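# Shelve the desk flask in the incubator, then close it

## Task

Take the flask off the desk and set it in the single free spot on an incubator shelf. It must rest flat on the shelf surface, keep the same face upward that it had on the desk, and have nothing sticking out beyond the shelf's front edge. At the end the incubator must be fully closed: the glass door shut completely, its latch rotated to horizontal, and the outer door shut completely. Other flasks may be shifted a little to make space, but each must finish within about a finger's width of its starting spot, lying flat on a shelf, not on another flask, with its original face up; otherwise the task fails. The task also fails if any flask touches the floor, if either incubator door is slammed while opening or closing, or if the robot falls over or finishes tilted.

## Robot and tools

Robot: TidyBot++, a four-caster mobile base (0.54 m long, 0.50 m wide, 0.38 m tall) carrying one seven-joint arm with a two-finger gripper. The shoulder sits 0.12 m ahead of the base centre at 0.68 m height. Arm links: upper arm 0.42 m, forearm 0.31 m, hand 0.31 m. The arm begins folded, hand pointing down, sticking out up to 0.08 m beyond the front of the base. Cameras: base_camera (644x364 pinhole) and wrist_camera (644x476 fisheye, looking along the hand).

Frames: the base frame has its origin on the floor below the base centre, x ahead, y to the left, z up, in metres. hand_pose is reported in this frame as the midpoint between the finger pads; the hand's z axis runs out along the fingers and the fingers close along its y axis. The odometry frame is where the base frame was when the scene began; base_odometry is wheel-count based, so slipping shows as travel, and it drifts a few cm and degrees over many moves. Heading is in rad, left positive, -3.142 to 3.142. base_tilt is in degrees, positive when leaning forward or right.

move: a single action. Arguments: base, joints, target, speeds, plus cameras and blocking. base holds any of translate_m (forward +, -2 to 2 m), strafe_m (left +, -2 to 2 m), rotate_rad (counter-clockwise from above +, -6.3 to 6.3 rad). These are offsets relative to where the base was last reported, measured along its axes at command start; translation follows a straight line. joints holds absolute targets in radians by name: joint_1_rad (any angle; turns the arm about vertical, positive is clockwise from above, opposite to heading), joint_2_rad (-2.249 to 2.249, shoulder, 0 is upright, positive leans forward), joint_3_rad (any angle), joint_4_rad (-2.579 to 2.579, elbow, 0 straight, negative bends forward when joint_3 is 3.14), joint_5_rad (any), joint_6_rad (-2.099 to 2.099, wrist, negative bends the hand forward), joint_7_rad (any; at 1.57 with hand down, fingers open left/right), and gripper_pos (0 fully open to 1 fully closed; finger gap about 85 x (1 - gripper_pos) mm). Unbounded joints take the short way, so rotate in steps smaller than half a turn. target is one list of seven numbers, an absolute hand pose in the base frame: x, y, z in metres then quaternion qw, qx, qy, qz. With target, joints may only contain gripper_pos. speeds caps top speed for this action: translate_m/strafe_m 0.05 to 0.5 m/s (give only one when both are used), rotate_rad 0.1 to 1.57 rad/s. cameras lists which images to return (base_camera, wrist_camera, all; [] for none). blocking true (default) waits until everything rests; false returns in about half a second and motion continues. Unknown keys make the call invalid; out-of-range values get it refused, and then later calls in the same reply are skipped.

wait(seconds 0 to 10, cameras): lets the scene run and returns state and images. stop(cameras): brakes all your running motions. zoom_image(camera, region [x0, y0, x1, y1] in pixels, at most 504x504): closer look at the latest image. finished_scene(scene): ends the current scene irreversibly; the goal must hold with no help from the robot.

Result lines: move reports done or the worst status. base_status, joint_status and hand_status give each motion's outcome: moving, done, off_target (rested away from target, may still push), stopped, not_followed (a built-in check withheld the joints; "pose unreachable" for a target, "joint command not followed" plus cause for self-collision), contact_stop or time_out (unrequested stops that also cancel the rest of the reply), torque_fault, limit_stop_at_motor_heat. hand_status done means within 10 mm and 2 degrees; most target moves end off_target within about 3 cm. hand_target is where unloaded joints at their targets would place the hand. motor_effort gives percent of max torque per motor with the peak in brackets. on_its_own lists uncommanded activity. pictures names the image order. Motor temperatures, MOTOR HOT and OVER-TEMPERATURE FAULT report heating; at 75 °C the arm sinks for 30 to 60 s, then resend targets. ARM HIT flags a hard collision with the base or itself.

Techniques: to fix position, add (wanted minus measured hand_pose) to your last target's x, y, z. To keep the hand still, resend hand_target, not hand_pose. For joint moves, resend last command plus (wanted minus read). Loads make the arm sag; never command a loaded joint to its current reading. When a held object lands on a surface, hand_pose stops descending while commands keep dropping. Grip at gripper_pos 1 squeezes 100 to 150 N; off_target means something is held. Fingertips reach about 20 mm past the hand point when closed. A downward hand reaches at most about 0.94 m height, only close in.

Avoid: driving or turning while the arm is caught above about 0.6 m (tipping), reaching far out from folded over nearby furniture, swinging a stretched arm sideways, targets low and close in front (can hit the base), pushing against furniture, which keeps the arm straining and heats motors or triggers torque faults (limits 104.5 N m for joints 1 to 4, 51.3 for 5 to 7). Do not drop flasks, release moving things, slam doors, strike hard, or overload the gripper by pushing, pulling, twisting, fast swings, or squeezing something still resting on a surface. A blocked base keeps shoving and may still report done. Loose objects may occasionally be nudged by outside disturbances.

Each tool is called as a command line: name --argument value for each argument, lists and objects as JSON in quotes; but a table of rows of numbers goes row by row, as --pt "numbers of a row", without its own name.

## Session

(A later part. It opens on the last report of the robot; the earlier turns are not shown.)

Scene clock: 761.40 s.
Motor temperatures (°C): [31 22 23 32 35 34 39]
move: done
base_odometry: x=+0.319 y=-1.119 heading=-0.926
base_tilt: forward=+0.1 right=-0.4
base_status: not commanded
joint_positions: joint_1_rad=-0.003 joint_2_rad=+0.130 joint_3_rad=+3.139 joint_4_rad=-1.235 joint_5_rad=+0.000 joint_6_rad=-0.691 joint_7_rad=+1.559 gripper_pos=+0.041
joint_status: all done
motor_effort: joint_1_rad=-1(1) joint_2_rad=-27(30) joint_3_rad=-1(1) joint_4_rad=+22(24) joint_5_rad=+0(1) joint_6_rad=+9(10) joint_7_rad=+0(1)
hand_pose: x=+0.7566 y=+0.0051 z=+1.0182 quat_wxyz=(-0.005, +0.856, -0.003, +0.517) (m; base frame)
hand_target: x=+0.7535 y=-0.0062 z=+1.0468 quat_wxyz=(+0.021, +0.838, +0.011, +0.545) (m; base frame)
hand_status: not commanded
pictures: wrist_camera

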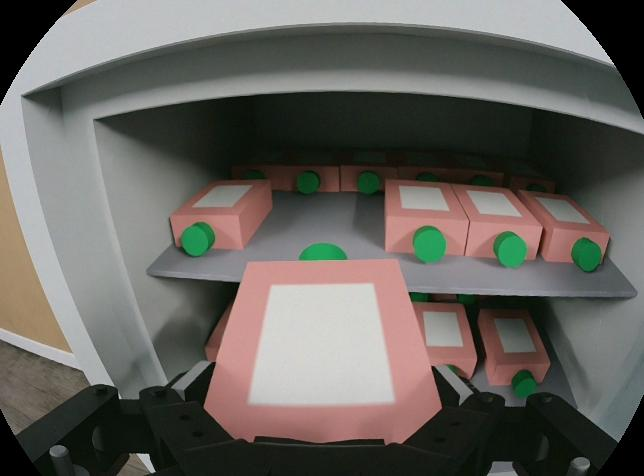

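move --base '{"translate_m": 0.1, "strafe_m": 0.003}' --speeds '{"translate_m": 0.1}' --cameras '["wrist_camera"]'

zoom_image --camera "wrist_camera" --region '[120, 60, 520, 360]'

Scene clock: 775.67 s.
Motor temperatures (°C): [31 22 23 32 35 34 39]
move: time_out
base_odometry: x=+0.341 y=-1.148 heading=-0.924
base_tilt: forward=+0.0 right=-0.3
base_status: translate_m time_out (by the wheels' count: +0.036 of +0.100); the other done
joint_positions: joint_1_rad=-0.003 joint_2_rad=+0.124 joint_3_rad=+3.139 joint_4_rad=-1.237 joint_5_rad=+0.000 joint_6_rad=-0.687 joint_7_rad=+1.559 gripper_pos=+0.041
joint_status: not commanded
motor_effort: joint_1_rad=-1(3) joint_2_rad=-27(43) joint_3_rad=-1(3) joint_4_rad=+22(27) joint_5_rad=+0(1) joint_6_rad=+9(11) joint_7_rad=+0(1)
hand_pose: x=+0.7551 y=+0.0047 z=+1.0219 quat_wxyz=(-0.005, +0.854, -0.003, +0.520) (m; base frame)
hand_target: x=+0.7535 y=-0.0062 z=+1.0468 quat_wxyz=(+0.021, +0.838, +0.011, +0.545) (m; base frame)
hand_status: not commanded
pictures: wrist_camera

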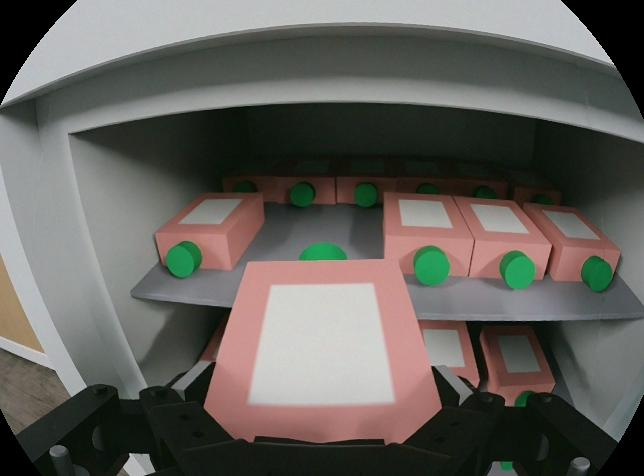

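Scaled by 1.260.

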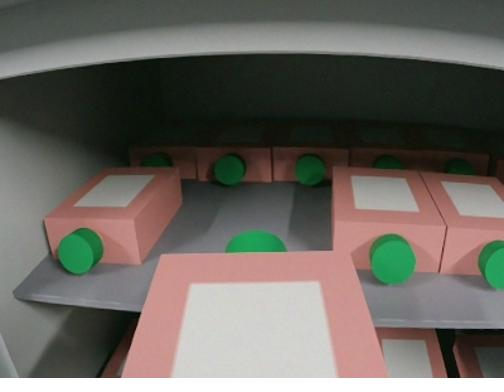

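wait --seconds 0 --cameras '["base_camera"]'

Scene clock: 779.60 s.
Motor temperatures (°C): [31 22 23 32 35 34 39]
base_odometry: x=+0.341 y=-1.148 heading=-0.924
base_tilt: forward=+0.0 right=-0.3
base_status: translate_m time_out (by the wheels' count: +0.036 of +0.100); the other done
joint_positions: joint_1_rad=-0.003 joint_2_rad=+0.124 joint_3_rad=+3.139 joint_4_rad=-1.237 joint_5_rad=+0.000 joint_6_rad=-0.687 joint_7_rad=+1.559 gripper_pos=+0.041
joint_status: not commanded
motor_effort: joint_1_rad=+0(3) joint_2_rad=-27(43) joint_3_rad=-1(3) joint_4_rad=+22(27) joint_5_rad=+0(1) joint_6_rad=+9(11) joint_7_rad=+0(1)
hand_pose: x=+0.7551 y=+0.0047 z=+1.0219 quat_wxyz=(-0.005, +0.854, -0.003, +0.520) (m; base frame)
hand_target: x=+0.7535 y=-0.0062 z=+1.0468 quat_wxyz=(+0.021, +0.838, +0.011, +0.545) (m; base frame)
hand_status: not commanded
pictures: base_camera

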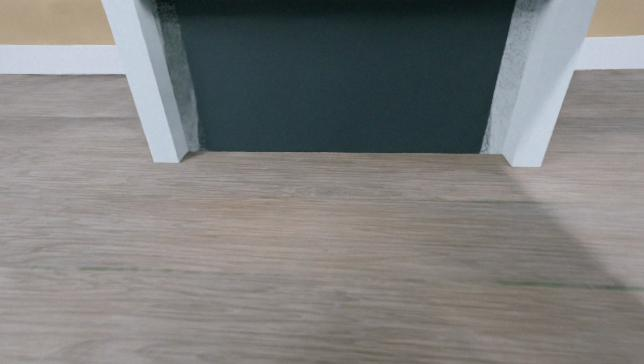

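move --base '{"translate_m": -0.3}' --speeds '{"translate_m": 0.15}'

Scene clock: 820.20 s.
Motor temperatures (°C): [31 22 23 32 35 34 39]
move: done
base_odometry: x=+0.160 y=-0.908 heading=-0.924
base_tilt: forward=+0.0 right=-0.3
base_status: done
joint_positions: joint_1_rad=-0.003 joint_2_rad=+0.116 joint_3_rad=+3.139 joint_4_rad=-1.237 joint_5_rad=+0.000 joint_6_rad=-0.687 joint_7_rad=+1.559 gripper_pos=+0.041
joint_status: not commanded
motor_effort: joint_1_rad=+0(1) joint_2_rad=-26(31) joint_3_rad=-1(2) joint_4_rad=+22(23) joint_5_rad=+0(1) joint_6_rad=+9(9) joint_7_rad=+1(1)
hand_pose: x=+0.7523 y=+0.0047 z=+1.0271 quat_wxyz=(-0.005, +0.852, -0.003, +0.524) (m; base frame)
hand_target: x=+0.7535 y=-0.0062 z=+1.0468 quat_wxyz=(+0.021, +0.838, +0.011, +0.545) (m; base frame)
hand_status: not commanded
pictures: base_camera, wrist_camera

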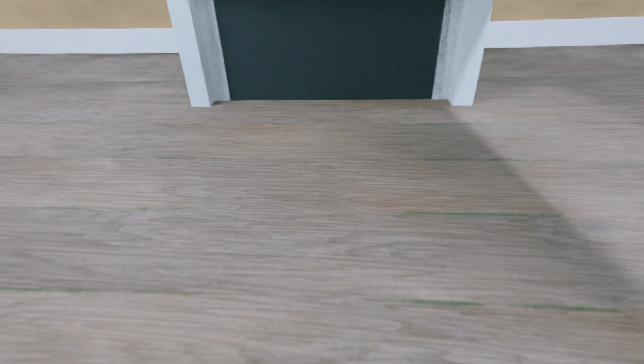

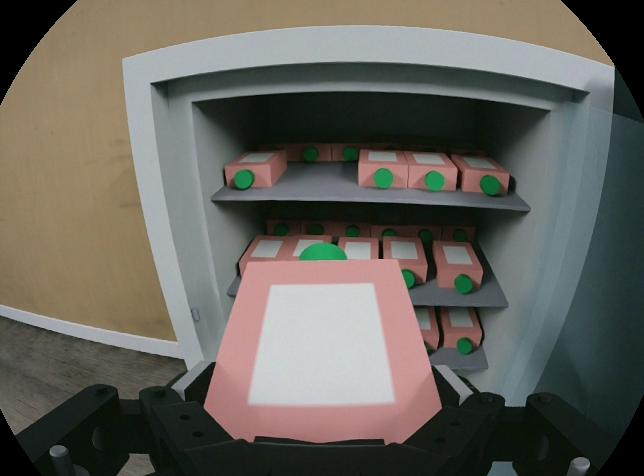

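move --base '{"translate_m": -0.5}' --speeds '{"translate_m": 0.25}'

Scene clock: 827.20 s.
Motor temperatures (°C): [31 22 23 32 35 34 39]
move: done
base_odometry: x=-0.141 y=-0.509 heading=-0.924
base_tilt: forward=+0.1 right=-0.3
base_status: done
joint_positions: joint_1_rad=-0.003 joint_2_rad=+0.114 joint_3_rad=+3.139 joint_4_rad=-1.237 joint_5_rad=+0.000 joint_6_rad=-0.687 joint_7_rad=+1.559 gripper_pos=+0.041
joint_status: not commanded
motor_effort: joint_1_rad=+0(1) joint_2_rad=-26(30) joint_3_rad=-1(2) joint_4_rad=+22(23) joint_5_rad=+0(1) joint_6_rad=+9(9) joint_7_rad=+1(1)
hand_pose: x=+0.7518 y=+0.0047 z=+1.0280 quat_wxyz=(-0.005, +0.852, -0.003, +0.524) (m; base frame)
hand_target: x=+0.7535 y=-0.0062 z=+1.0468 quat_wxyz=(+0.021, +0.838, +0.011, +0.545) (m; base frame)
hand_status: not commanded
pictures: base_camera, wrist_camera

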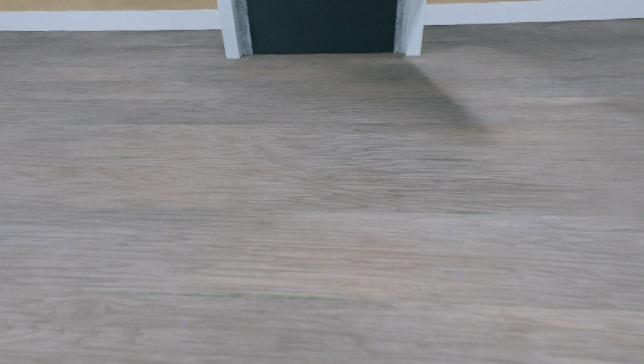

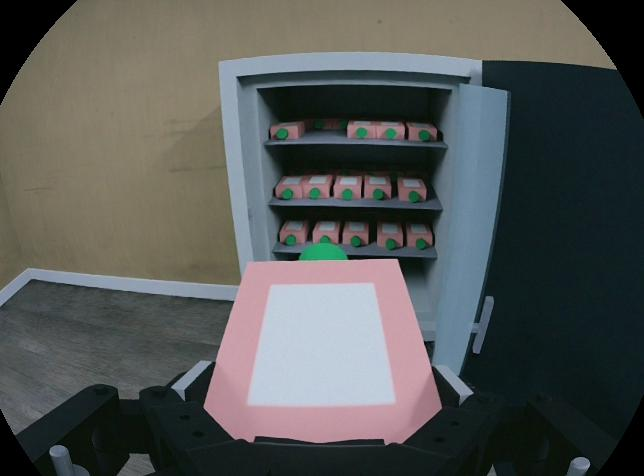

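move --joints '{"joint_2_rad": -0.245, "joint_4_rad": -1.54, "joint_6_rad": -0.695}' --base '{"strafe_m": 0.08}' --cameras '[]'

move --base '{"translate_m": 0.8}' --speeds '{"translate_m": 0.25}'

Scene clock: 900.63 s.
Motor temperatures (°C): [31 22 23 31 35 34 39]
move: done
base_odometry: x=-0.077 y=-0.461 heading=-0.924
base_tilt: forward=+0.0 right=-0.4
base_status: done
joint_positions: joint_1_rad=-0.006 joint_2_rad=-0.236 joint_3_rad=+3.137 joint_4_rad=-1.531 joint_5_rad=+0.000 joint_6_rad=-0.687 joint_7_rad=+1.559 gripper_pos=+0.041
joint_status: all done
motor_effort: joint_1_rad=+0(4) joint_2_rad=-13(28) joint_3_rad=-1(4) joint_4_rad=+22(23) joint_5_rad=+0(1) joint_6_rad=+9(10) joint_7_rad=+0(1)
hand_pose: x=+0.6083 y=+0.0073 z=+1.0522 quat_wxyz=(-0.006, +0.836, +0.000, +0.548) (m; base frame)
hand_target: x=+0.6037 y=-0.0066 z=+1.0490 quat_wxyz=(+0.022, +0.839, +0.010, +0.544) (m; base frame)
hand_status: not commanded
pictures: none
No camera images: "cameras" was empty.

Scene clock: 904.60 s.
Motor temperatures (°C): [31 22 23 31 35 34 39]
move: done
base_odometry: x=+0.405 y=-1.099 heading=-0.924
base_tilt: forward=+0.1 right=-0.3
base_status: done
joint_positions: joint_1_rad=-0.006 joint_2_rad=-0.233 joint_3_rad=+3.137 joint_4_rad=-1.535 joint_5_rad=+0.000 joint_6_rad=-0.687 joint_7_rad=+1.559 gripper_pos=+0.041
joint_status: not commanded
motor_effort: joint_1_rad=+0(1) joint_2_rad=-13(17) joint_3_rad=+0(1) joint_4_rad=+22(23) joint_5_rad=+0(1) joint_6_rad=+9(9) joint_7_rad=+0(1)
hand_pose: x=+0.6092 y=+0.0073 z=+1.0488 quat_wxyz=(-0.006, +0.838, +0.000, +0.545) (m; base frame)
hand_target: x=+0.6037 y=-0.0066 z=+1.0490 quat_wxyz=(+0.022, +0.839, +0.010, +0.544) (m; base frame)
hand_status: not commanded
pictures: base_camera, wrist_camera

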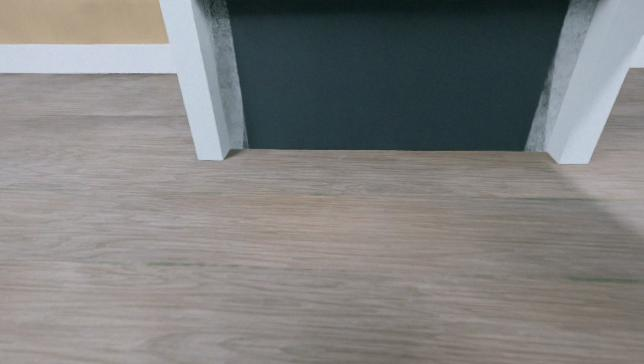

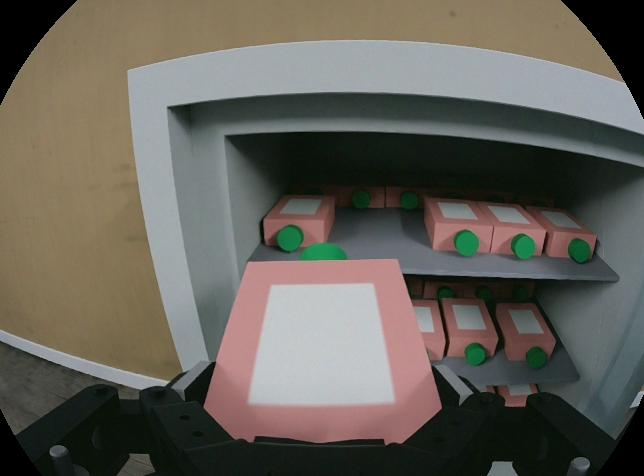

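move --base '{"translate_m":0.13}' --speeds '{"translate_m":0.1}'

Scene clock: 941.37 s.
Motor temperatures (°C): [31 22 23 31 35 34 39]
move: done
base_odometry: x=+0.484 y=-1.203 heading=-0.923
base_tilt: forward=+0.0 right=-0.3
base_status: done
joint_positions: joint_1_rad=-0.006 joint_2_rad=-0.234 joint_3_rad=+3.137 joint_4_rad=-1.535 joint_5_rad=+0.000 joint_6_rad=-0.687 joint_7_rad=+1.559 gripper_pos=+0.041
joint_status: not commanded
motor_effort: joint_1_rad=+0(1) joint_2_rad=-13(17) joint_3_rad=+0(1) joint_4_rad=+22(23) joint_5_rad=+0(1) joint_6_rad=+9(10) joint_7_rad=+1(1)
hand_pose: x=+0.6088 y=+0.0073 z=+1.0491 quat_wxyz=(-0.006, +0.838, +0.000, +0.546) (m; base frame)
hand_target: x=+0.6037 y=-0.0066 z=+1.0490 quat_wxyz=(+0.022, +0.839, +0.010, +0.544) (m; base frame)
hand_status: not commanded
pictures: base_camera, wrist_camera

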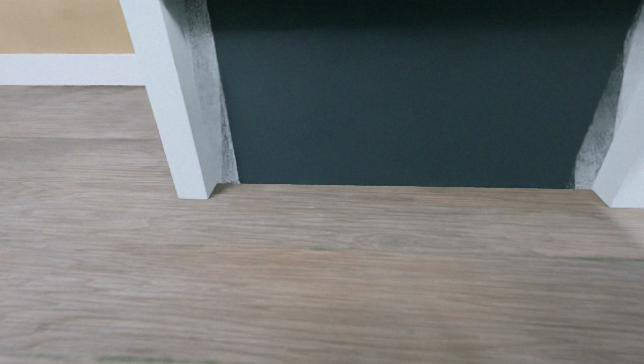

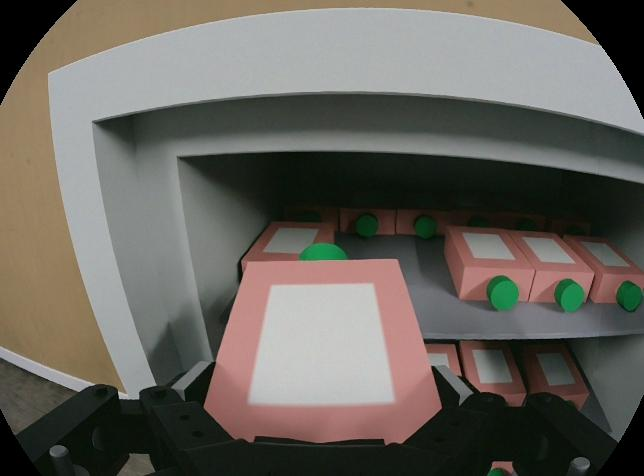

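move --base '{"strafe_m":-0.17}' --speeds '{"strafe_m":0.07}'

move --base '{"strafe_m":0.09}' --speeds '{"strafe_m":0.1}'

Scene clock: 950.87 s.
Motor temperatures (°C): [31 22 23 31 35 34 39]
move: done
base_odometry: x=+0.348 y=-1.305 heading=-0.923
base_tilt: forward=+0.1 right=-0.4
base_status: done
joint_positions: joint_1_rad=-0.006 joint_2_rad=-0.234 joint_3_rad=+3.137 joint_4_rad=-1.535 joint_5_rad=+0.000 joint_6_rad=-0.687 joint_7_rad=+1.559 gripper_pos=+0.041
joint_status: not commanded
motor_effort: joint_1_rad=+0(2) joint_2_rad=-13(14) joint_3_rad=-1(4) joint_4_rad=+22(23) joint_5_rad=+0(1) joint_6_rad=+9(9) joint_7_rad=+0(1)
hand_pose: x=+0.6088 y=+0.0067 z=+1.0490 quat_wxyz=(-0.006, +0.838, +0.000, +0.546) (m; base frame)
hand_target: x=+0.6037 y=-0.0066 z=+1.0490 quat_wxyz=(+0.022, +0.839, +0.010, +0.544) (m; base frame)
hand_status: not commanded
pictures: base_camera, wrist_camera

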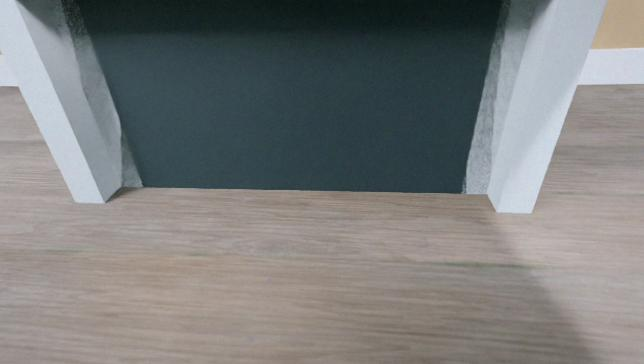

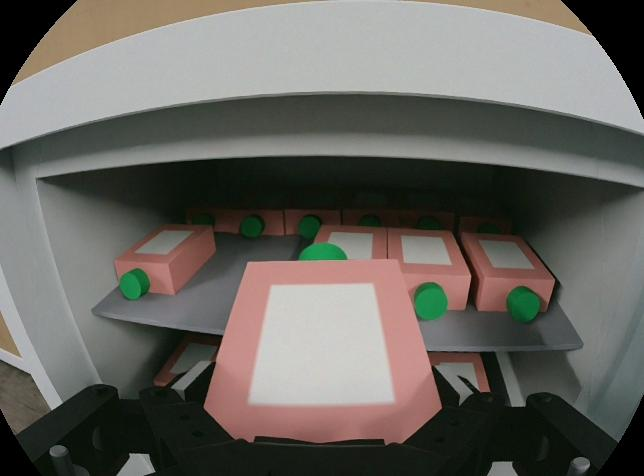

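Scene clock: 952.27 s.
Motor temperatures (°C): [31 22 23 31 35 34 39]
move: done
base_odometry: x=+0.420 y=-1.251 heading=-0.923
base_tilt: forward=+0.0 right=-0.3
base_status: done
joint_positions: joint_1_rad=-0.005 joint_2_rad=-0.234 joint_3_rad=+3.139 joint_4_rad=-1.535 joint_5_rad=+0.000 joint_6_rad=-0.687 joint_7_rad=+1.559 gripper_pos=+0.041
joint_status: not commanded
motor_effort: joint_1_rad=+0(2) joint_2_rad=-13(14) joint_3_rad=+0(4) joint_4_rad=+22(23) joint_5_rad=+0(1) joint_6_rad=+9(9) joint_7_rad=+1(1)
hand_pose: x=+0.6088 y=+0.0058 z=+1.0490 quat_wxyz=(-0.005, +0.838, -0.001, +0.546) (m; base frame)
hand_target: x=+0.6037 y=-0.0066 z=+1.0490 quat_wxyz=(+0.022, +0.839, +0.010, +0.544) (m; base frame)
hand_status: not commanded
pictures: base_camera, wrist_camera

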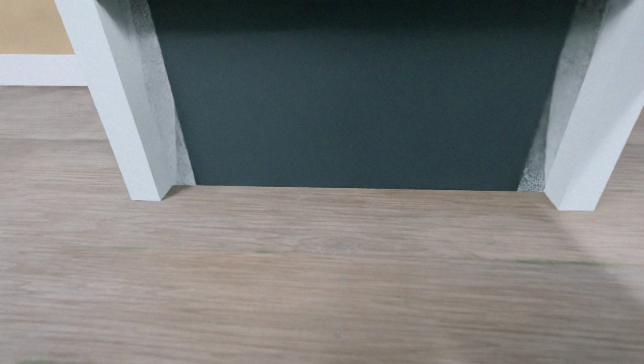

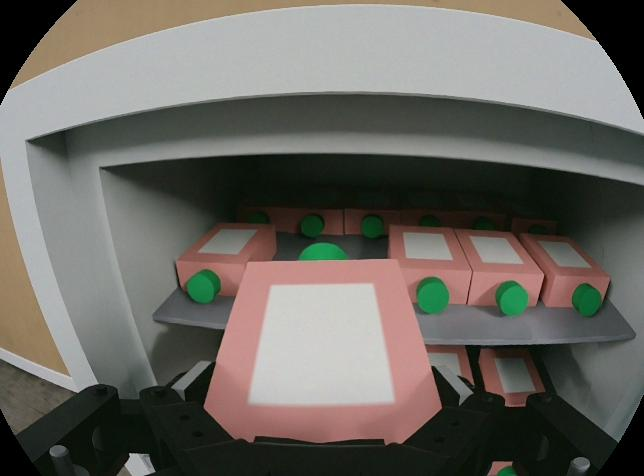

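move --base '{"strafe_m":-0.005}' --joints '{"joint_1_rad":0.0,"joint_2_rad":-0.095,"joint_3_rad":3.1416,"joint_4_rad":-1.43,"joint_5_rad":0.04,"joint_6_rad":-0.63,"joint_7_rad":1.58}'

Scene clock: 968.50 s.
Motor temperatures (°C): [31 22 23 31 35 34 39]
move: done
base_odometry: x=+0.416 y=-1.254 heading=-0.923
base_tilt: forward=+0.1 right=-0.3
base_status: done
joint_positions: joint_1_rad=-0.005 joint_2_rad=-0.088 joint_3_rad=+3.139 joint_4_rad=-1.451 joint_5_rad=+0.000 joint_6_rad=-0.674 joint_7_rad=+1.559 gripper_pos=+0.041
joint_status: all done
motor_effort: joint_1_rad=-1(2) joint_2_rad=-19(22) joint_3_rad=+0(3) joint_4_rad=+22(23) joint_5_rad=+0(1) joint_6_rad=+9(10) joint_7_rad=+0(1)
hand_pose: x=+0.6677 y=+0.0058 z=+1.0257 quat_wxyz=(-0.005, +0.851, -0.002, +0.525) (m; base frame)
hand_target: x=+0.6721 y=-0.0060 z=+1.0547 quat_wxyz=(+0.021, +0.832, +0.011, +0.555) (m; base frame)
hand_status: not commanded
pictures: base_camera, wrist_camera

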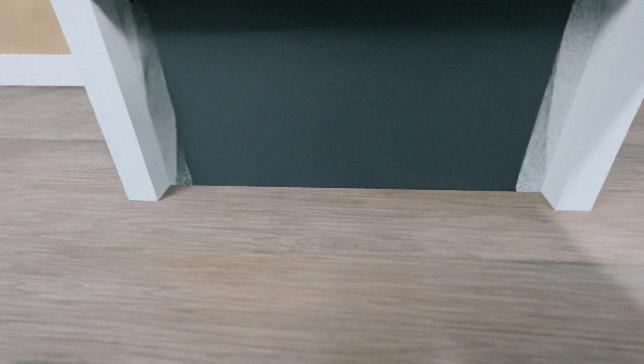

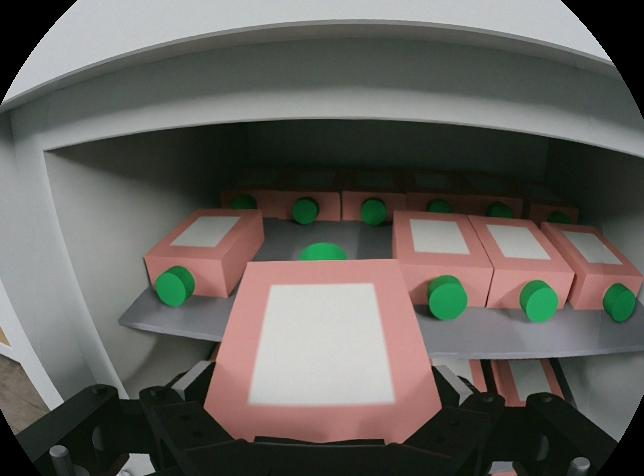

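move --joints '{"joint_1_rad":0.0,"joint_2_rad":0.01,"joint_3_rad":3.1416,"joint_4_rad":-1.30,"joint_5_rad":0.04,"joint_6_rad":-0.67,"joint_7_rad":1.58}' --cameras '["wrist_camera"]'

Scene clock: 977.17 s.
Motor temperatures (°C): [31 22 23 31 35 34 39]
move: done
base_odometry: x=+0.416 y=-1.254 heading=-0.923
base_tilt: forward=+0.0 right=-0.3
base_status: not commanded
joint_positions: joint_1_rad=-0.005 joint_2_rad=+0.011 joint_3_rad=+3.139 joint_4_rad=-1.321 joint_5_rad=+0.000 joint_6_rad=-0.674 joint_7_rad=+1.559 gripper_pos=+0.041
joint_status: all done
motor_effort: joint_1_rad=-1(1) joint_2_rad=-22(24) joint_3_rad=-1(1) joint_4_rad=+22(23) joint_5_rad=+0(1) joint_6_rad=+9(10) joint_7_rad=+0(1)
hand_pose: x=+0.7112 y=+0.0061 z=+1.0459 quat_wxyz=(-0.005, +0.843, -0.002, +0.538) (m; base frame)
hand_target: x=+0.7125 y=-0.0064 z=+1.0599 quat_wxyz=(+0.021, +0.836, +0.010, +0.548) (m; base frame)
hand_status: not commanded
pictures: wrist_camera

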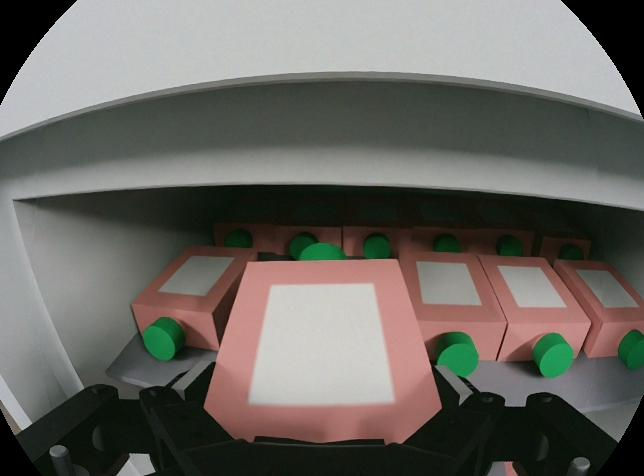

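move --joints '{"joint_1_rad":0.0,"joint_2_rad":0.05,"joint_3_rad":3.1416,"joint_4_rad":-1.32,"joint_5_rad":0.04,"joint_6_rad":-0.65,"joint_7_rad":1.58}' --cameras '["wrist_camera"]'

move --joints '{"joint_1_rad":0.0,"joint_2_rad":0.105,"joint_3_rad":3.1416,"joint_4_rad":-1.25,"joint_5_rad":0.04,"joint_6_rad":-0.65,"joint_7_rad":1.58}' --cameras '["wrist_camera"]'

Scene clock: 986.57 s.
Motor temperatures (°C): [31 22 23 31 35 34 39]
move: done
base_odometry: x=+0.416 y=-1.254 heading=-0.923
base_tilt: forward=+0.1 right=-0.3
base_status: not commanded
joint_positions: joint_1_rad=-0.005 joint_2_rad=+0.053 joint_3_rad=+3.139 joint_4_rad=-1.321 joint_5_rad=+0.000 joint_6_rad=-0.674 joint_7_rad=+1.559 gripper_pos=+0.041
joint_status: all done
motor_effort: joint_1_rad=+0(1) joint_2_rad=-24(26) joint_3_rad=-1(1) joint_4_rad=+22(23) joint_5_rad=+1(1) joint_6_rad=+9(10) joint_7_rad=+1(1)
hand_pose: x=+0.7261 y=+0.0061 z=+1.0202 quat_wxyz=(-0.005, +0.854, -0.002, +0.520) (m; base frame)
hand_target: x=+0.7285 y=-0.0062 z=+1.0297 quat_wxyz=(+0.021, +0.847, +0.011, +0.532) (m; base frame)
hand_status: not commanded
pictures: wrist_camera

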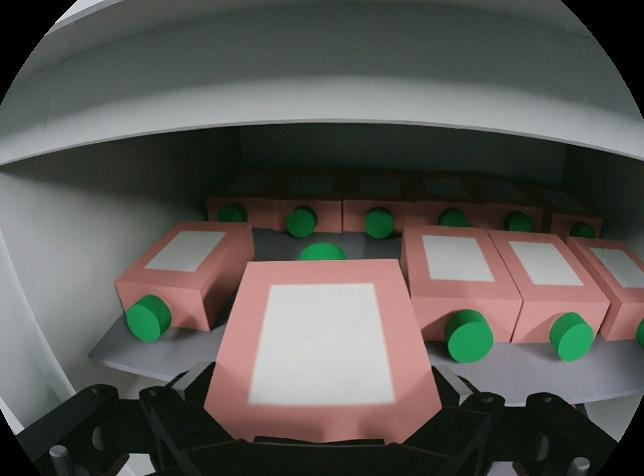

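Scene clock: 987.47 s.
Motor temperatures (°C): [31 22 23 31 35 34 39]
move: done
base_odometry: x=+0.416 y=-1.254 heading=-0.923
base_tilt: forward=+0.1 right=-0.3
base_status: not commanded
joint_positions: joint_1_rad=-0.005 joint_2_rad=+0.106 joint_3_rad=+3.139 joint_4_rad=-1.267 joint_5_rad=+0.000 joint_6_rad=-0.674 joint_7_rad=+1.559 gripper_pos=+0.041
joint_status: all done
motor_effort: joint_1_rad=-1(2) joint_2_rad=-26(28) joint_3_rad=-1(2) joint_4_rad=+21(23) joint_5_rad=+0(1) joint_6_rad=+9(10) joint_7_rad=+1(1)
hand_pose: x=+0.7482 y=+0.0063 z=+1.0196 quat_wxyz=(-0.005, +0.854, -0.002, +0.521) (m; base frame)
hand_target: x=+0.7525 y=-0.0062 z=+1.0367 quat_wxyz=(+0.021, +0.843, +0.011, +0.538) (m; base frame)
hand_status: not commanded
pictures: wrist_camera

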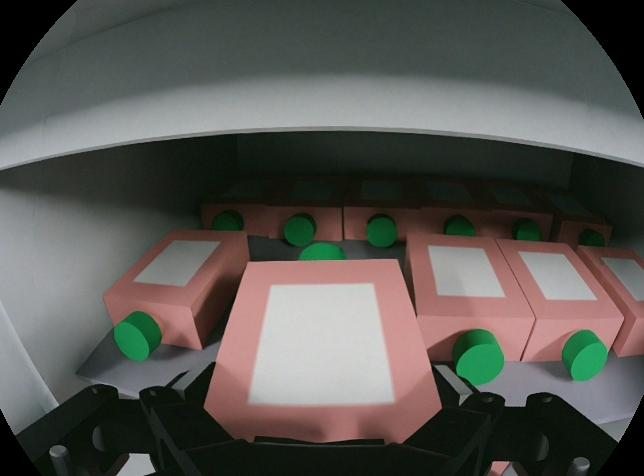

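move --base '{"translate_m":0.022}' --speeds '{"translate_m":0.05}' --joints '{"joint_1_rad":0.0,"joint_2_rad":0.12,"joint_3_rad":3.1416,"joint_4_rad":-1.25,"joint_5_rad":0.04,"joint_6_rad":-0.65,"joint_7_rad":1.58}' --cameras '["wrist_camera"]'

Scene clock: 1000.63 s.
Motor temperatures (°C): [31 22 23 31 35 34 39]
move: done
base_odometry: x=+0.429 y=-1.272 heading=-0.923
base_tilt: forward=+0.1 right=-0.3
base_status: done
joint_positions: joint_1_rad=-0.005 joint_2_rad=+0.124 joint_3_rad=+3.139 joint_4_rad=-1.267 joint_5_rad=+0.000 joint_6_rad=-0.674 joint_7_rad=+1.559 gripper_pos=+0.041
joint_status: all done
motor_effort: joint_1_rad=+0(2) joint_2_rad=-27(29) joint_3_rad=-1(2) joint_4_rad=+22(23) joint_5_rad=+0(1) joint_6_rad=+9(10) joint_7_rad=+1(1)
hand_pose: x=+0.7544 y=+0.0063 z=+1.0080 quat_wxyz=(-0.005, +0.859, -0.002, +0.513) (m; base frame)
hand_target: x=+0.7578 y=-0.0062 z=+1.0272 quat_wxyz=(+0.021, +0.847, +0.011, +0.532) (m; base frame)
hand_status: not commanded
pictures: wrist_camera

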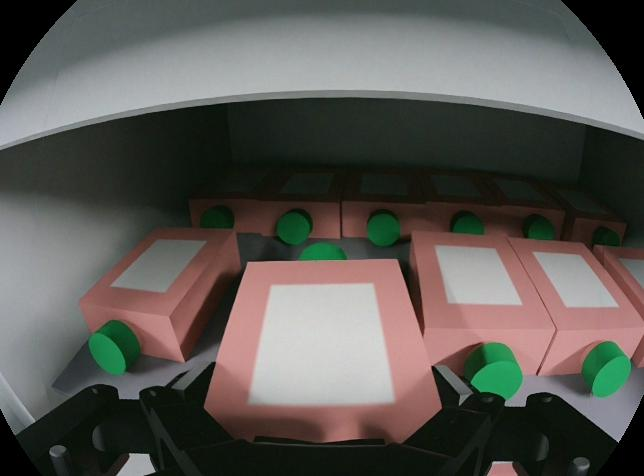

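move --joints '{"joint_1_rad":0.0,"joint_2_rad":0.12,"joint_3_rad":3.1416,"joint_4_rad":-1.285,"joint_5_rad":0.04,"joint_6_rad":-0.6,"joint_7_rad":1.58}' --cameras '["wrist_camera"]'

Scene clock: 1013.47 s.
Motor temperatures (°C): [31 22 23 31 35 34 39]
move: done
base_odometry: x=+0.429 y=-1.272 heading=-0.923
base_tilt: forward=+0.1 right=-0.3
base_status: not commanded
joint_positions: joint_1_rad=-0.005 joint_2_rad=+0.125 joint_3_rad=+3.139 joint_4_rad=-1.286 joint_5_rad=+0.000 joint_6_rad=-0.641 joint_7_rad=+1.559 gripper_pos=+0.041
joint_status: all done
motor_effort: joint_1_rad=-1(1) joint_2_rad=-27(28) joint_3_rad=+0(2) joint_4_rad=+22(24) joint_5_rad=+0(1) joint_6_rad=+9(9) joint_7_rad=+1(1)
hand_pose: x=+0.7575 y=+0.0063 z=+1.0054 quat_wxyz=(-0.005, +0.855, -0.002, +0.518) (m; base frame)
hand_target: x=+0.7618 y=-0.0057 z=+1.0206 quat_wxyz=(+0.021, +0.843, +0.012, +0.538) (m; base frame)
hand_status: not commanded
pictures: wrist_camera

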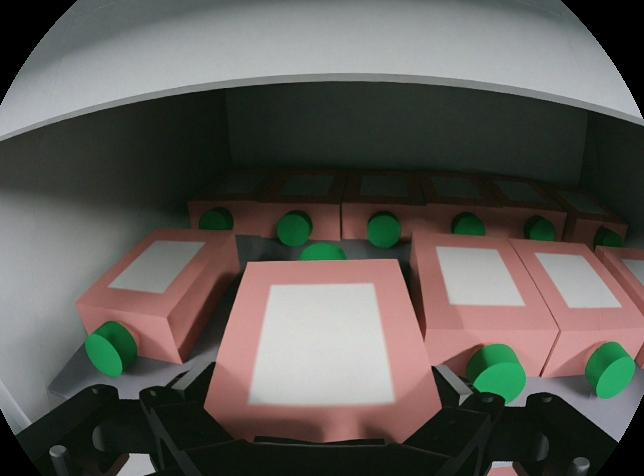

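move --joints '{"joint_1_rad":0.0,"joint_2_rad":0.12,"joint_3_rad":3.1416,"joint_4_rad":-1.315,"joint_5_rad":0.04,"joint_6_rad":-0.57,"joint_7_rad":1.58}' --cameras '["wrist_camera"]'

move --joints '{"joint_1_rad":0.0,"joint_2_rad":0.125,"joint_3_rad":3.1416,"joint_4_rad":-1.33,"joint_5_rad":0.04,"joint_6_rad":-0.56,"joint_7_rad":1.58}' --cameras '["wrist_camera"]'

Scene clock: 1022.43 s.
Motor temperatures (°C): [31 22 23 31 35 34 39]
move: done
base_odometry: x=+0.429 y=-1.272 heading=-0.923
base_tilt: forward=+0.0 right=-0.3
base_status: not commanded
joint_positions: joint_1_rad=-0.005 joint_2_rad=+0.126 joint_3_rad=+3.139 joint_4_rad=-1.312 joint_5_rad=+0.000 joint_6_rad=-0.618 joint_7_rad=+1.559 gripper_pos=+0.041
joint_status: all done
motor_effort: joint_1_rad=+0(1) joint_2_rad=-27(28) joint_3_rad=-1(2) joint_4_rad=+23(24) joint_5_rad=+0(1) joint_6_rad=+9(10) joint_7_rad=+0(1)
hand_pose: x=+0.7587 y=+0.0063 z=+0.9956 quat_wxyz=(-0.005, +0.856, -0.002, +0.516) (m; base frame)
hand_target: x=+0.7632 y=-0.0054 z=+1.0113 quat_wxyz=(+0.021, +0.843, +0.012, +0.538) (m; base frame)
hand_status: not commanded
pictures: wrist_camera

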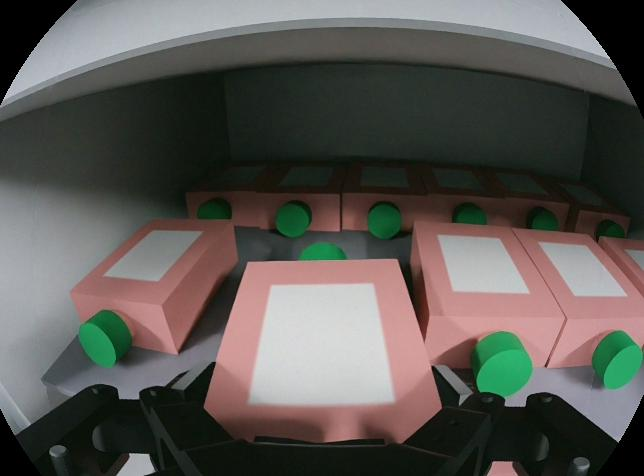

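Scene clock: 1023.00 s.
Motor temperatures (°C): [31 22 23 31 35 34 39]
move: done
base_odometry: x=+0.429 y=-1.272 heading=-0.923
base_tilt: forward=+0.0 right=-0.4
base_status: not commanded
joint_positions: joint_1_rad=-0.005 joint_2_rad=+0.126 joint_3_rad=+3.139 joint_4_rad=-1.326 joint_5_rad=+0.000 joint_6_rad=-0.610 joint_7_rad=+1.559 gripper_pos=+0.041
joint_status: all done
motor_effort: joint_1_rad=+0(2) joint_2_rad=-27(28) joint_3_rad=-1(1) joint_4_rad=+22(24) joint_5_rad=+0(1) joint_6_rad=+8(9) joint_7_rad=+0(1)
hand_pose: x=+0.7586 y=+0.0063 z=+0.9896 quat_wxyz=(-0.005, +0.858, -0.002, +0.514) (m; base frame)
hand_target: x=+0.7648 y=-0.0053 z=+1.0019 quat_wxyz=(+0.020, +0.845, +0.013, +0.534) (m; base frame)
hand_status: not commanded
pictures: wrist_camera

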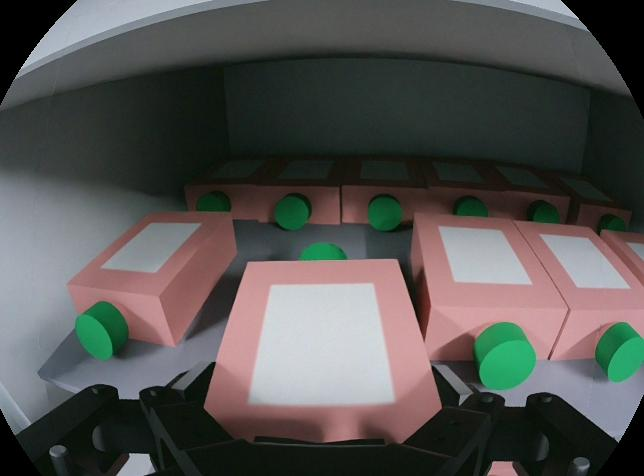

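move --joints '{"joint_1_rad":0.0,"joint_2_rad":0.128,"joint_3_rad":3.1416,"joint_4_rad":-1.342,"joint_5_rad":0.04,"joint_6_rad":-0.548,"joint_7_rad":1.58}' --cameras '["wrist_camera"]'

move --joints '{"joint_1_rad":0.0,"joint_2_rad":0.128,"joint_3_rad":3.1416,"joint_4_rad":-1.354,"joint_5_rad":0.04,"joint_6_rad":-0.538,"joint_7_rad":1.58}' --cameras '["wrist_camera"]'

Scene clock: 1029.60 s.
Motor temperatures (°C): [31 22 23 31 35 34 39]
move: done
base_odometry: x=+0.429 y=-1.272 heading=-0.923
base_tilt: forward=+0.0 right=-0.3
base_status: not commanded
joint_positions: joint_1_rad=-0.005 joint_2_rad=+0.127 joint_3_rad=+3.139 joint_4_rad=-1.337 joint_5_rad=+0.000 joint_6_rad=-0.599 joint_7_rad=+1.559 gripper_pos=+0.041
joint_status: all done
motor_effort: joint_1_rad=+0(1) joint_2_rad=-27(28) joint_3_rad=-1(2) joint_4_rad=+22(23) joint_5_rad=+0(1) joint_6_rad=+9(9) joint_7_rad=+0(1)
hand_pose: x=+0.7592 y=+0.0063 z=+0.9855 quat_wxyz=(-0.005, +0.858, -0.002, +0.514) (m; base frame)
hand_target: x=+0.7661 y=-0.0051 z=+0.9962 quat_wxyz=(+0.020, +0.846, +0.013, +0.532) (m; base frame)
hand_status: not commanded
pictures: wrist_camera

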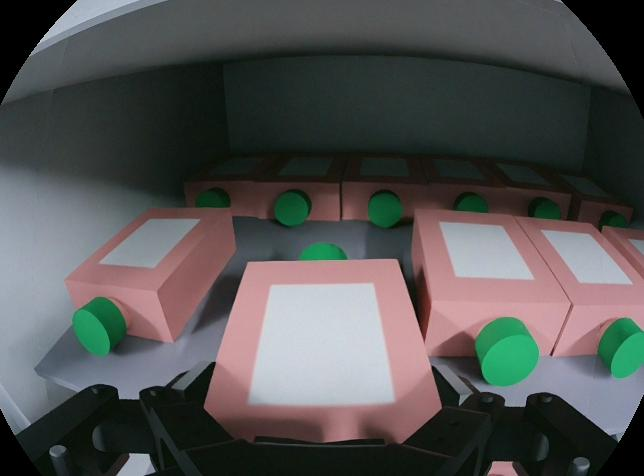

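Scene clock: 1030.13 s.
Motor temperatures (°C): [31 22 23 31 35 34 39]
move: done
base_odometry: x=+0.429 y=-1.272 heading=-0.923
base_tilt: forward=+0.0 right=-0.3
base_status: not commanded
joint_positions: joint_1_rad=-0.005 joint_2_rad=+0.128 joint_3_rad=+3.139 joint_4_rad=-1.349 joint_5_rad=+0.000 joint_6_rad=-0.589 joint_7_rad=+1.559 gripper_pos=+0.041
joint_status: all done
motor_effort: joint_1_rad=+0(1) joint_2_rad=-27(28) joint_3_rad=+0(2) joint_4_rad=+22(23) joint_5_rad=+0(0) joint_6_rad=+9(9) joint_7_rad=+1(1)
hand_pose: x=+0.7596 y=+0.0063 z=+0.9808 quat_wxyz=(-0.005, +0.859, -0.002, +0.512) (m; base frame)
hand_target: x=+0.7662 y=-0.0050 z=+0.9919 quat_wxyz=(+0.020, +0.847, +0.013, +0.532) (m; base frame)
hand_status: not commanded
pictures: wrist_camera

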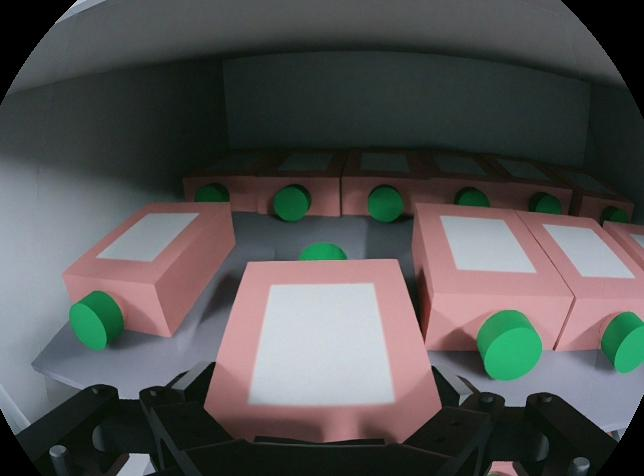

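move --joints '{"joint_1_rad":0.0,"joint_2_rad":0.128,"joint_3_rad":3.1416,"joint_4_rad":-1.366,"joint_5_rad":0.04,"joint_6_rad":-0.526,"joint_7_rad":1.58}' --cameras '["wrist_camera"]'

move --joints '{"joint_1_rad":0.0,"joint_2_rad":0.128,"joint_3_rad":3.1416,"joint_4_rad":-1.378,"joint_5_rad":0.04,"joint_6_rad":-0.514,"joint_7_rad":1.58}' --cameras '["wrist_camera"]'

Scene clock: 1037.47 s.
Motor temperatures (°C): [31 22 23 31 35 34 39]
move: done
base_odometry: x=+0.429 y=-1.272 heading=-0.923
base_tilt: forward=+0.0 right=-0.3
base_status: not commanded
joint_positions: joint_1_rad=-0.005 joint_2_rad=+0.128 joint_3_rad=+3.139 joint_4_rad=-1.358 joint_5_rad=+0.000 joint_6_rad=-0.575 joint_7_rad=+1.559 gripper_pos=+0.041
joint_status: all done
motor_effort: joint_1_rad=+0(2) joint_2_rad=-26(28) joint_3_rad=-1(2) joint_4_rad=+22(23) joint_5_rad=+1(1) joint_6_rad=+8(9) joint_7_rad=+0(1)
hand_pose: x=+0.7606 y=+0.0063 z=+0.9789 quat_wxyz=(-0.005, +0.858, -0.002, +0.514) (m; base frame)
hand_target: x=+0.7665 y=-0.0049 z=+0.9882 quat_wxyz=(+0.020, +0.847, +0.013, +0.532) (m; base frame)
hand_status: not commanded
pictures: wrist_camera

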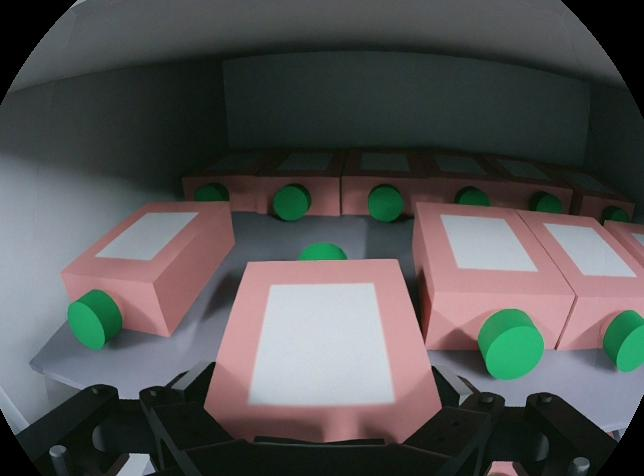

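Scene clock: 1038.00 s.
Motor temperatures (°C): [31 22 23 31 35 34 39]
move: done
base_odometry: x=+0.429 y=-1.272 heading=-0.923
base_tilt: forward=+0.1 right=-0.2
base_status: not commanded
joint_positions: joint_1_rad=-0.005 joint_2_rad=+0.128 joint_3_rad=+3.139 joint_4_rad=-1.365 joint_5_rad=+0.000 joint_6_rad=-0.560 joint_7_rad=+1.559 gripper_pos=+0.041
joint_status: all done
motor_effort: joint_1_rad=-1(1) joint_2_rad=-26(27) joint_3_rad=-2(2) joint_4_rad=+22(23) joint_5_rad=+0(1) joint_6_rad=+8(9) joint_7_rad=+0(1)
hand_pose: x=+0.7620 y=+0.0063 z=+0.9789 quat_wxyz=(-0.005, +0.856, -0.002, +0.518) (m; base frame)
hand_target: x=+0.7668 y=-0.0048 z=+0.9844 quat_wxyz=(+0.020, +0.847, +0.013, +0.532) (m; base frame)
hand_status: not commanded
pictures: wrist_camera

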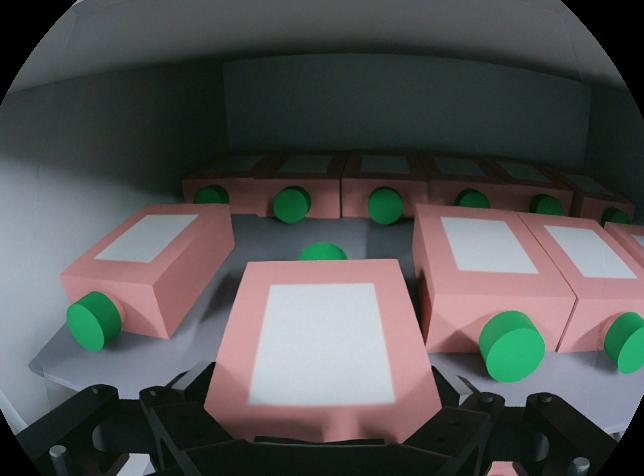

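move --joints '{"gripper_pos":0.0}'

Scene clock: 1051.33 s.
Motor temperatures (°C): [31 22 23 31 35 34 39]
move: done
base_odometry: x=+0.429 y=-1.272 heading=-0.923
base_tilt: forward=+0.0 right=-0.3
base_status: not commanded
joint_positions: joint_1_rad=-0.005 joint_2_rad=+0.128 joint_3_rad=+3.139 joint_4_rad=-1.367 joint_5_rad=+0.000 joint_6_rad=-0.560 joint_7_rad=+1.559 gripper_pos=+0.000
joint_status: all done
motor_effort: joint_1_rad=+0(1) joint_2_rad=-26(27) joint_3_rad=-1(2) joint_4_rad=+21(22) joint_5_rad=+0(1) joint_6_rad=+8(9) joint_7_rad=+0(1)
hand_pose: x=+0.7618 y=+0.0063 z=+0.9780 quat_wxyz=(-0.005, +0.856, -0.002, +0.517) (m; base frame)
hand_target: x=+0.7668 y=-0.0048 z=+0.9844 quat_wxyz=(+0.020, +0.847, +0.013, +0.532) (m; base frame)
hand_status: not commanded
pictures: base_camera, wrist_camera

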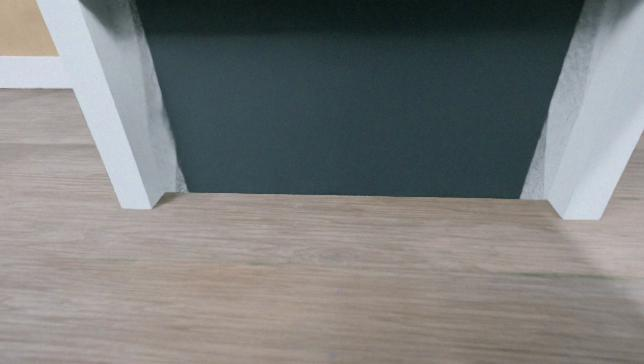

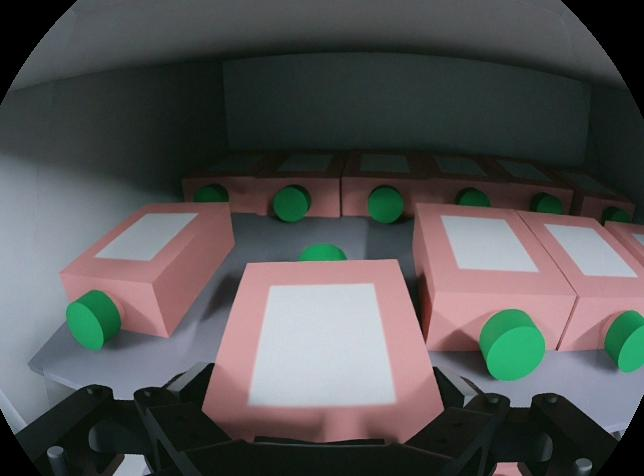

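move --base '{"translate_m":-0.11}' --speeds '{"translate_m":0.05}'

Scene clock: 1062.73 s.
Motor temperatures (°C): [31 22 23 31 35 34 39]
move: done
base_odometry: x=+0.363 y=-1.184 heading=-0.923
base_tilt: forward=+0.1 right=-0.3
base_status: done
joint_positions: joint_1_rad=-0.005 joint_2_rad=+0.130 joint_3_rad=+3.139 joint_4_rad=-1.367 joint_5_rad=+0.000 joint_6_rad=-0.559 joint_7_rad=+1.559 gripper_pos=+0.000
joint_status: not commanded
motor_effort: joint_1_rad=+0(1) joint_2_rad=-26(29) joint_3_rad=-1(3) joint_4_rad=+21(22) joint_5_rad=+0(1) joint_6_rad=+8(8) joint_7_rad=+1(1)
hand_pose: x=+0.7624 y=+0.0064 z=+0.9768 quat_wxyz=(-0.005, +0.856, -0.002, +0.516) (m; base frame)
hand_target: x=+0.7668 y=-0.0048 z=+0.9844 quat_wxyz=(+0.020, +0.847, +0.013, +0.532) (m; base frame)
hand_status: not commanded
pictures: base_camera, wrist_camera

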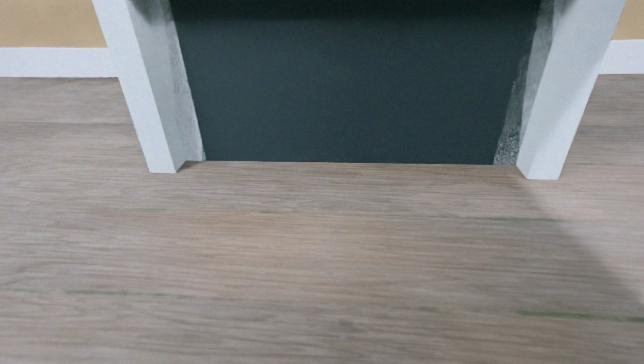

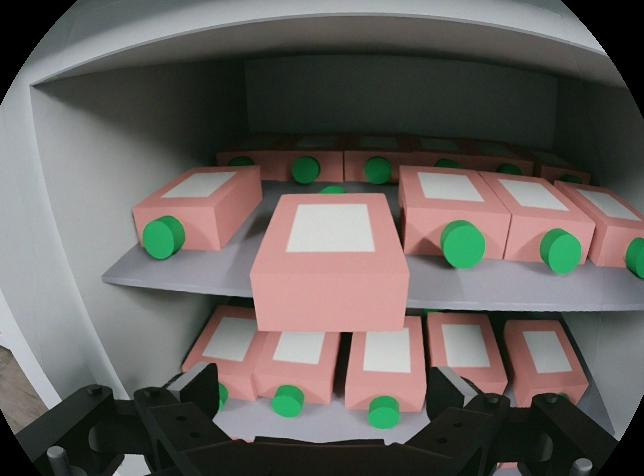

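move --joints '{"joint_1_rad":0.0,"joint_2_rad":0.128,"joint_3_rad":3.1416,"joint_4_rad":-1.325,"joint_5_rad":0.04,"joint_6_rad":-0.6,"joint_7_rad":1.58,"gripper_pos":1.0}' --base '{"strafe_m":-0.006}'

Scene clock: 1073.60 s.
Motor temperatures (°C): [31 22 23 31 35 34 39]
move: done
base_odometry: x=+0.358 y=-1.188 heading=-0.924
base_tilt: forward=+0.1 right=-0.3
base_status: done
joint_positions: joint_1_rad=-0.003 joint_2_rad=+0.131 joint_3_rad=+3.139 joint_4_rad=-1.335 joint_5_rad=+0.000 joint_6_rad=-0.582 joint_7_rad=+1.559 gripper_pos=+0.999
joint_status: all done
motor_effort: joint_1_rad=+0(5) joint_2_rad=-26(28) joint_3_rad=-1(5) joint_4_rad=+22(23) joint_5_rad=+1(1) joint_6_rad=+8(9) joint_7_rad=+0(1)
hand_pose: x=+0.7630 y=+0.0045 z=+0.9891 quat_wxyz=(-0.005, +0.854, -0.003, +0.520) (m; base frame)
hand_target: x=+0.7607 y=-0.0057 z=+0.9918 quat_wxyz=(+0.021, +0.855, +0.012, +0.518) (m; base frame)
hand_status: not commanded
pictures: base_camera, wrist_camera

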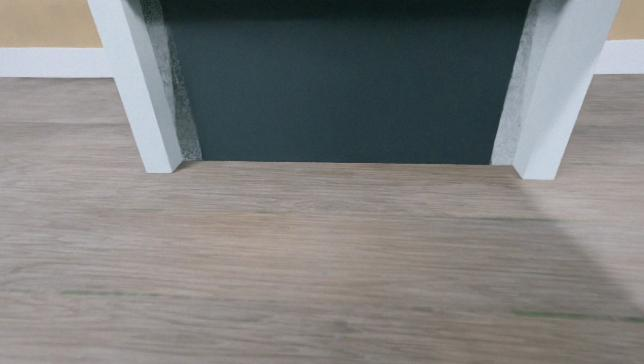

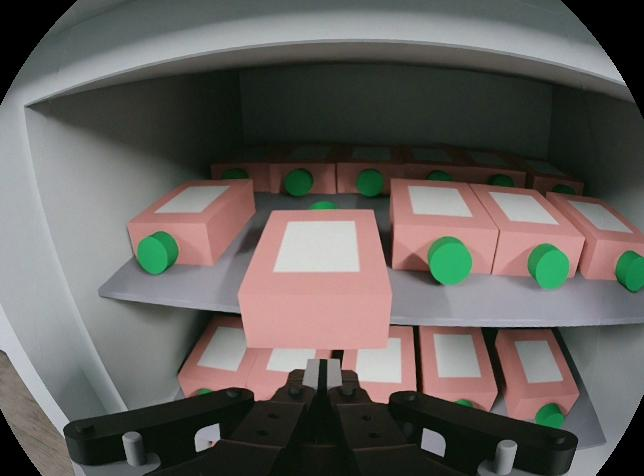

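move --base '{"translate_m":0.07}' --speeds '{"translate_m":0.05}'

Scene clock: 1083.33 s.
Motor temperatures (°C): [31 22 23 31 35 34 39]
move: done
base_odometry: x=+0.400 y=-1.244 heading=-0.924
base_tilt: forward=+0.1 right=-0.2
base_status: done
joint_positions: joint_1_rad=-0.003 joint_2_rad=+0.132 joint_3_rad=+3.139 joint_4_rad=-1.335 joint_5_rad=+0.000 joint_6_rad=-0.582 joint_7_rad=+1.559 gripper_pos=+0.999
joint_status: not commanded
motor_effort: joint_1_rad=+0(2) joint_2_rad=-26(29) joint_3_rad=-1(2) joint_4_rad=+21(22) joint_5_rad=+0(1) joint_6_rad=+8(9) joint_7_rad=+1(1)
hand_pose: x=+0.7634 y=+0.0045 z=+0.9885 quat_wxyz=(-0.005, +0.854, -0.003, +0.520) (m; base frame)
hand_target: x=+0.7607 y=-0.0057 z=+0.9918 quat_wxyz=(+0.021, +0.855, +0.012, +0.518) (m; base frame)
hand_status: not commanded
pictures: base_camera, wrist_camera

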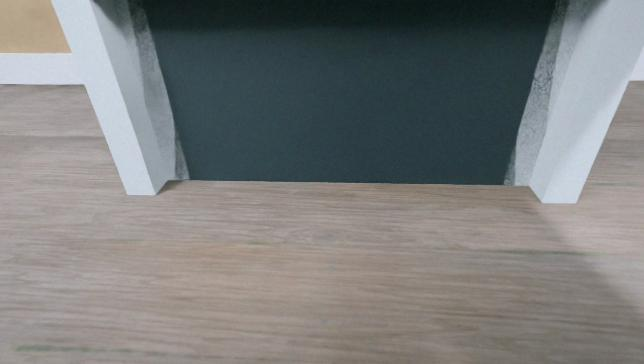

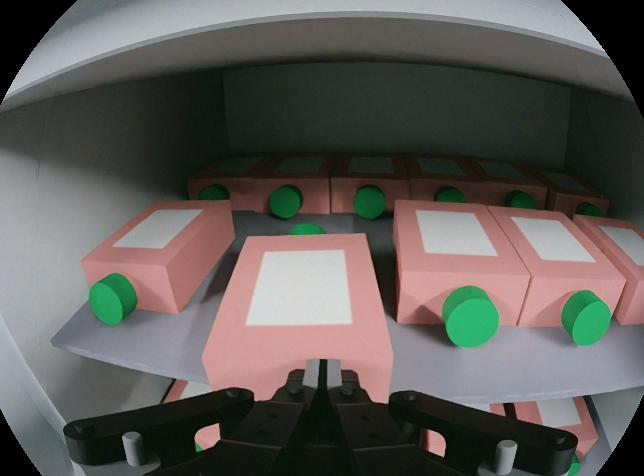

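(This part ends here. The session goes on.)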